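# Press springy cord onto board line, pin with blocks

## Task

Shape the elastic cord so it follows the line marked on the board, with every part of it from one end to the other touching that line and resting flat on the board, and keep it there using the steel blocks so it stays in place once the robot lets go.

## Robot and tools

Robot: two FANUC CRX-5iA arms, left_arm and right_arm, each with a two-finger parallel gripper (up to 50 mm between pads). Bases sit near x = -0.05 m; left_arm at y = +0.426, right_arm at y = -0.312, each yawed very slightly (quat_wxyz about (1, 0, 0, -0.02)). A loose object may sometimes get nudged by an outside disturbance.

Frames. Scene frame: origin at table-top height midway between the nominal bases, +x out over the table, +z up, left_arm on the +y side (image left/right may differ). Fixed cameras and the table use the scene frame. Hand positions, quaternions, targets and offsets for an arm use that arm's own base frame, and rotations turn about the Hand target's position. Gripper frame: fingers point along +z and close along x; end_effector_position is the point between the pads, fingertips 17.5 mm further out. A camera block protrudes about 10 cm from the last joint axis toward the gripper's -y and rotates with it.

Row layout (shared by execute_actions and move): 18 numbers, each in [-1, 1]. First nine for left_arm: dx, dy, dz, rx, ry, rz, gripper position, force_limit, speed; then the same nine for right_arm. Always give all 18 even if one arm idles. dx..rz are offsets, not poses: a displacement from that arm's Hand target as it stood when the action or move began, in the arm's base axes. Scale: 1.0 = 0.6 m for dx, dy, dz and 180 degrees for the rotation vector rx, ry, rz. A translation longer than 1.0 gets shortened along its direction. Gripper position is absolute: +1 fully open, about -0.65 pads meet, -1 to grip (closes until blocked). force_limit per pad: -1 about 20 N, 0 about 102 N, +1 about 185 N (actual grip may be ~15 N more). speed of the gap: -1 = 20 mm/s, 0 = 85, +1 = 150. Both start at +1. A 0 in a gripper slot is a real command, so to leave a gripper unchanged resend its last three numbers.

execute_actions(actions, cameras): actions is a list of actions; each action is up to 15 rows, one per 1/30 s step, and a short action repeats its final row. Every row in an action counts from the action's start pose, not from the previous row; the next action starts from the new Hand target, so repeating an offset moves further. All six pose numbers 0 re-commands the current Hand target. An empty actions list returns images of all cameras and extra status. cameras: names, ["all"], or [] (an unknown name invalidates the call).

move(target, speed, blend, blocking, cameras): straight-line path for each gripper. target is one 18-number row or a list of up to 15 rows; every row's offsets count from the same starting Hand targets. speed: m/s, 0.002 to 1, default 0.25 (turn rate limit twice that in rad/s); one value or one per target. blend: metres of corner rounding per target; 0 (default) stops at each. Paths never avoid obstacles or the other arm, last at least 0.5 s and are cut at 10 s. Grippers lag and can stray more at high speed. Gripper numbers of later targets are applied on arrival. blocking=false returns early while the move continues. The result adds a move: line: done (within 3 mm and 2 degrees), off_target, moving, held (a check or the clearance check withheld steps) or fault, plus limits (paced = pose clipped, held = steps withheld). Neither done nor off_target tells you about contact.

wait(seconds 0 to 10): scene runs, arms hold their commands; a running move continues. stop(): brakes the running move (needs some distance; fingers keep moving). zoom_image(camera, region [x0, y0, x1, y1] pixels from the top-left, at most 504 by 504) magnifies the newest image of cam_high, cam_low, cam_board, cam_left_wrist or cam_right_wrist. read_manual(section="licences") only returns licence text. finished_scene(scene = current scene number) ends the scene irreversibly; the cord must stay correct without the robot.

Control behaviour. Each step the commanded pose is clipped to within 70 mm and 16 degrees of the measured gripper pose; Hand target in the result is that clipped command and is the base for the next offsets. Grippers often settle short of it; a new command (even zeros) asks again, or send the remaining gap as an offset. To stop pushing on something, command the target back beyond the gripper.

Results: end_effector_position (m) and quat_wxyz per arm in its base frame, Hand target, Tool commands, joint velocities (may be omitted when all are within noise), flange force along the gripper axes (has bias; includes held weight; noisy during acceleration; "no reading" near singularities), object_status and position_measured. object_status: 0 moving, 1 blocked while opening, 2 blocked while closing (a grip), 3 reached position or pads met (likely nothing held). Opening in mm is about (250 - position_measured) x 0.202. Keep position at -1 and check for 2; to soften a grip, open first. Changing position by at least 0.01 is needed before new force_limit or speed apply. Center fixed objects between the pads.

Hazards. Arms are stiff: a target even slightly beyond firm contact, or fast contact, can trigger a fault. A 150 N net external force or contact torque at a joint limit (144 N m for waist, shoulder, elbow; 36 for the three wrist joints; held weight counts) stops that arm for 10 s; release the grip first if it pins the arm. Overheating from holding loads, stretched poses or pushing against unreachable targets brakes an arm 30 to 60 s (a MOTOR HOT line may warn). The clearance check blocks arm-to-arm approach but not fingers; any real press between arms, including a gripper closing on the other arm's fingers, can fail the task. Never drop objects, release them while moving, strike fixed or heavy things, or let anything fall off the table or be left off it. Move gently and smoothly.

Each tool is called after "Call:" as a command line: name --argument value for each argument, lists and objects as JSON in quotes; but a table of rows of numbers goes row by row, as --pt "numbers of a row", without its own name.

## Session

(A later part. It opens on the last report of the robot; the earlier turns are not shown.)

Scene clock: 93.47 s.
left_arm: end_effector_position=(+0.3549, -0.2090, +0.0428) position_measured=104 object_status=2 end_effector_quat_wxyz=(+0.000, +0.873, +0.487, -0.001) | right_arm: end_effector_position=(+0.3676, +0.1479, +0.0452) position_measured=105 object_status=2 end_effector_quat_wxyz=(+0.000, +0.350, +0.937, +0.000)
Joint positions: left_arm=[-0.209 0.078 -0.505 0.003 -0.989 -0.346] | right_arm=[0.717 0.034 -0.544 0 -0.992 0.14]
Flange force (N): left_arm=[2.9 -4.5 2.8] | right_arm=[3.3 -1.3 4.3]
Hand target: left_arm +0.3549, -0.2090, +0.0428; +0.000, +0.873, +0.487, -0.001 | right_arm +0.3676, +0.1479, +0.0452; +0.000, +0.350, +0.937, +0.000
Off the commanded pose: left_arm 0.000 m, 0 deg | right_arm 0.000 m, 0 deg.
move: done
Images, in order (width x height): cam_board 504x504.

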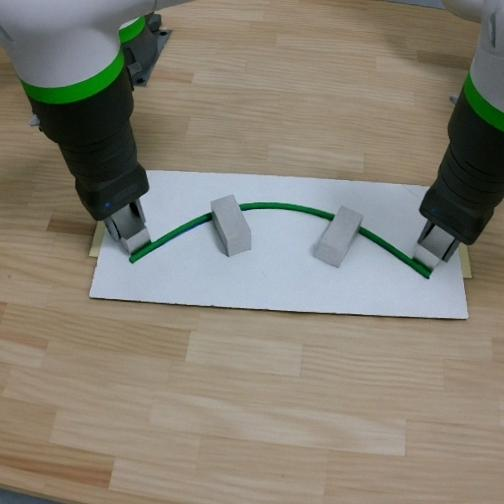

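Call:
move --pt "0 0 -0.0013 0 0 0 -1 -0.3 -0.5 0.0003 0.0003 -0.0013 0 0 0 -1 -0.3 -0.5" --pt "0 0 -0.0013 0 0 0 0.6 -0.3 -1 0.0003 0.0003 -0.0013 0 0 0 0.6 -0.3 -1" --pt "0 0 0.12 0 0 0 0.6 -0.3 -1 0 0 0.12 0 0 0 0.6 -0.3 -1" --pt "-0.1 0.25 0.2 0 0 0 0.6 -0.3 -1 -0.1 -0.25 0.2 0 0 0 0.6 -0.3 -1" --speed '[0.01,0.1,0.15,0.25]' --cameras '["cam_board","cam_left_wrist","cam_right_wrist"]'

Call:
zoom_image --camera "cam_board" --region '[120, 190, 240, 280]'

Call:
zoom_image --camera "cam_board" --region '[330, 190, 450, 280]'

Scene clock: 97.77 s.
left_arm: end_effector_position=(+0.2949, -0.0590, +0.1628) position_measured=63 object_status=3 end_effector_quat_wxyz=(+0.000, +0.873, +0.487, -0.001) | right_arm: end_effector_position=(+0.3076, -0.0021, +0.1652) position_measured=63 object_status=3 end_effector_quat_wxyz=(+0.000, +0.350, +0.937, +0.000)
Joint positions: left_arm=[0.251 -0.372 -0.582 0.002 -1.362 -0.805] | right_arm=[0.429 -0.353 -0.564 0 -1.36 0.427]
Flange force (N): left_arm=[3.7 -7.8 -1.0] | right_arm=[3.9 2.6 -0.6]
Hand target: left_arm +0.2949, -0.0590, +0.1628; +0.000, +0.873, +0.487, -0.001 | right_arm +0.3076, -0.0021, +0.1652; +0.000, +0.350, +0.937, +0.000
Off the commanded pose: left_arm 0.000 m, 0 deg | right_arm 0.000 m, 0 deg.
move: done
Images, in order (width x height): cam_board 504x504, cam_left_wrist 896x504, cam_right_wrist 896x504.

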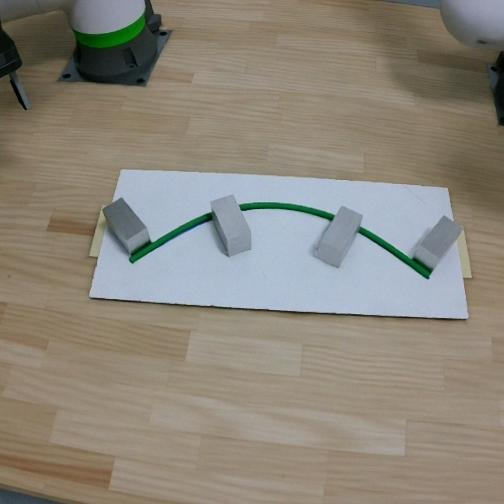

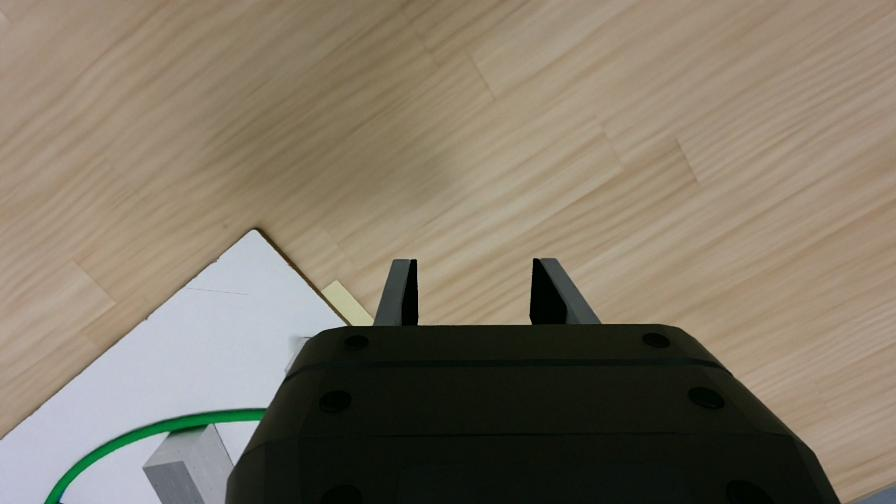

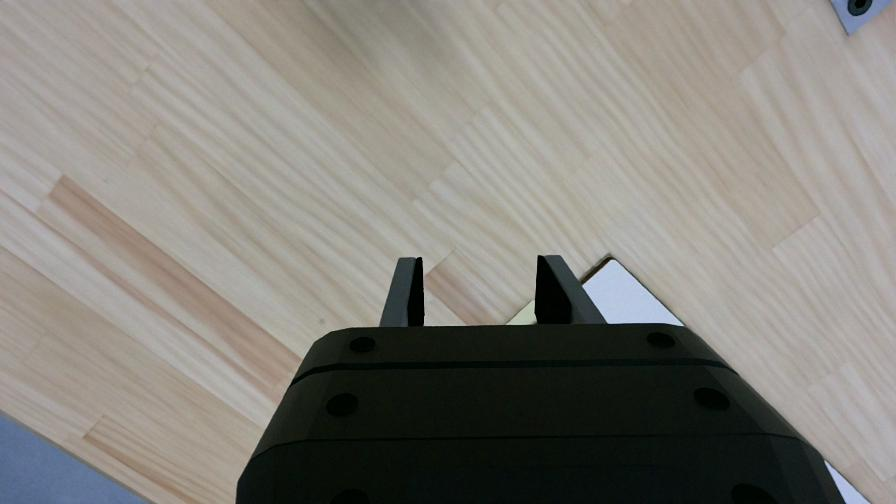

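Scaled by 4.200.

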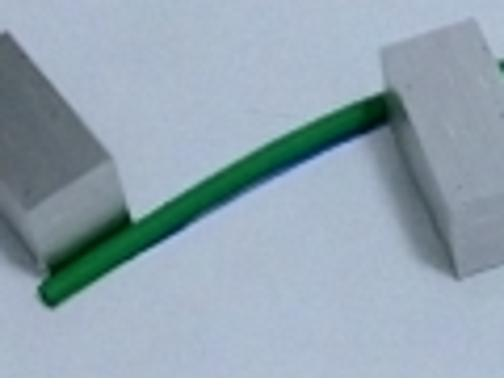

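Scaled by 4.200.

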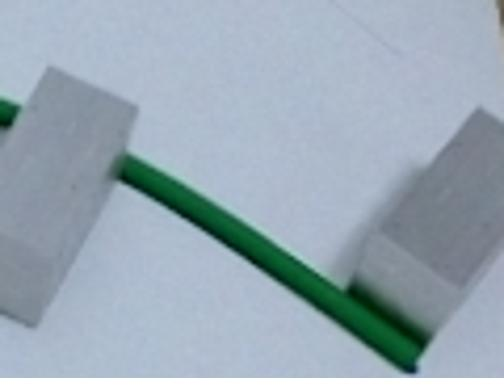

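Call:
move --target '[-0.06,-0.56,0.1,0,0,0.18,0.6,-0.3,-1,0,0,0,0,0,0,0.6,-0.3,-1]' --speed 0.4 --cameras '["cam_left_wrist"]'

Call:
zoom_image --camera "cam_left_wrist" --region '[150, 100, 450, 340]'

Call:
zoom_image --camera "cam_left_wrist" --region '[440, 60, 740, 300]'

Scene clock: 100.10 s.
left_arm: end_effector_position=(+0.2589, -0.3950, +0.2229) position_measured=63 object_status=3 end_effector_quat_wxyz=(+0.001, +0.703, +0.711, -0.001) | right_arm: end_effector_position=(+0.3076, -0.0021, +0.1652) position_measured=63 object_status=3 end_effector_quat_wxyz=(+0.000, +0.350, +0.937, +0.000)
Joint positions: left_arm=[-0.71 0.066 -0.067 0.002 -1.436 0.722] | right_arm=[0.429 -0.353 -0.564 0 -1.36 0.427]
Flange force (N): left_arm=[5.1 1.5 -0.8] | right_arm=[3.1 1.8 -1.2]
Hand target: left_arm +0.2589, -0.3950, +0.2228; +0.001, +0.703, +0.711, -0.001 | right_arm +0.3076, -0.0021, +0.1652; +0.000, +0.350, +0.937, +0.000
Off the commanded pose: left_arm 0.000 m, 0 deg | right_arm 0.000 m, 0 deg.
move: done; limits=paced
Images, in order (width x height): cam_left_wrist 896x504.

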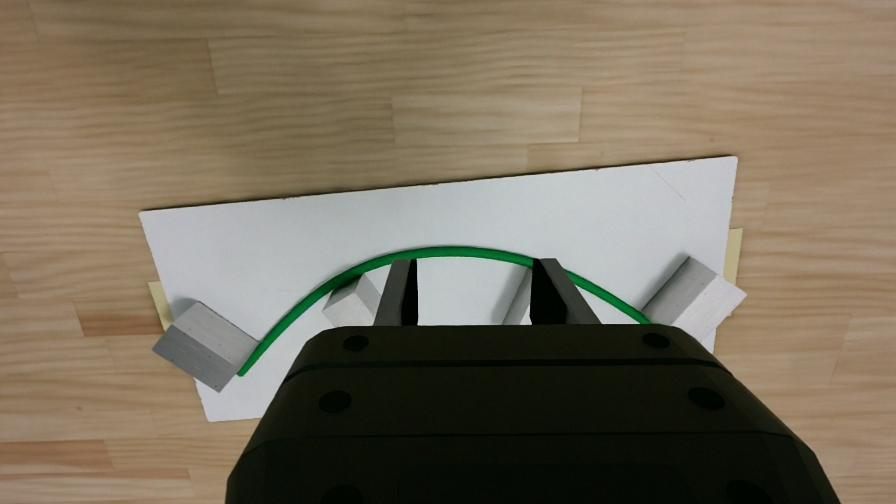

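Scaled by 1.680.

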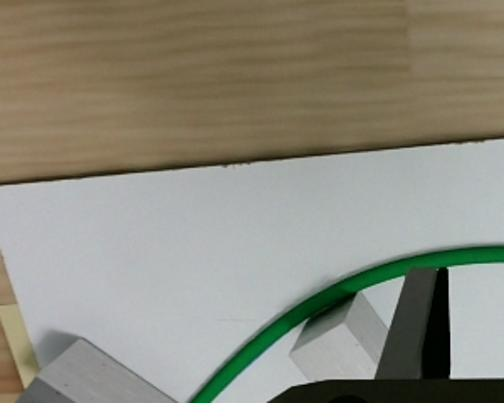

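Scaled by 1.680.

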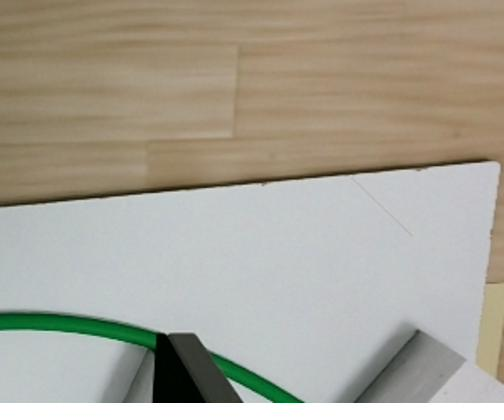

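Call:
finished_scene --scene 1

The scene is finished: the task was done.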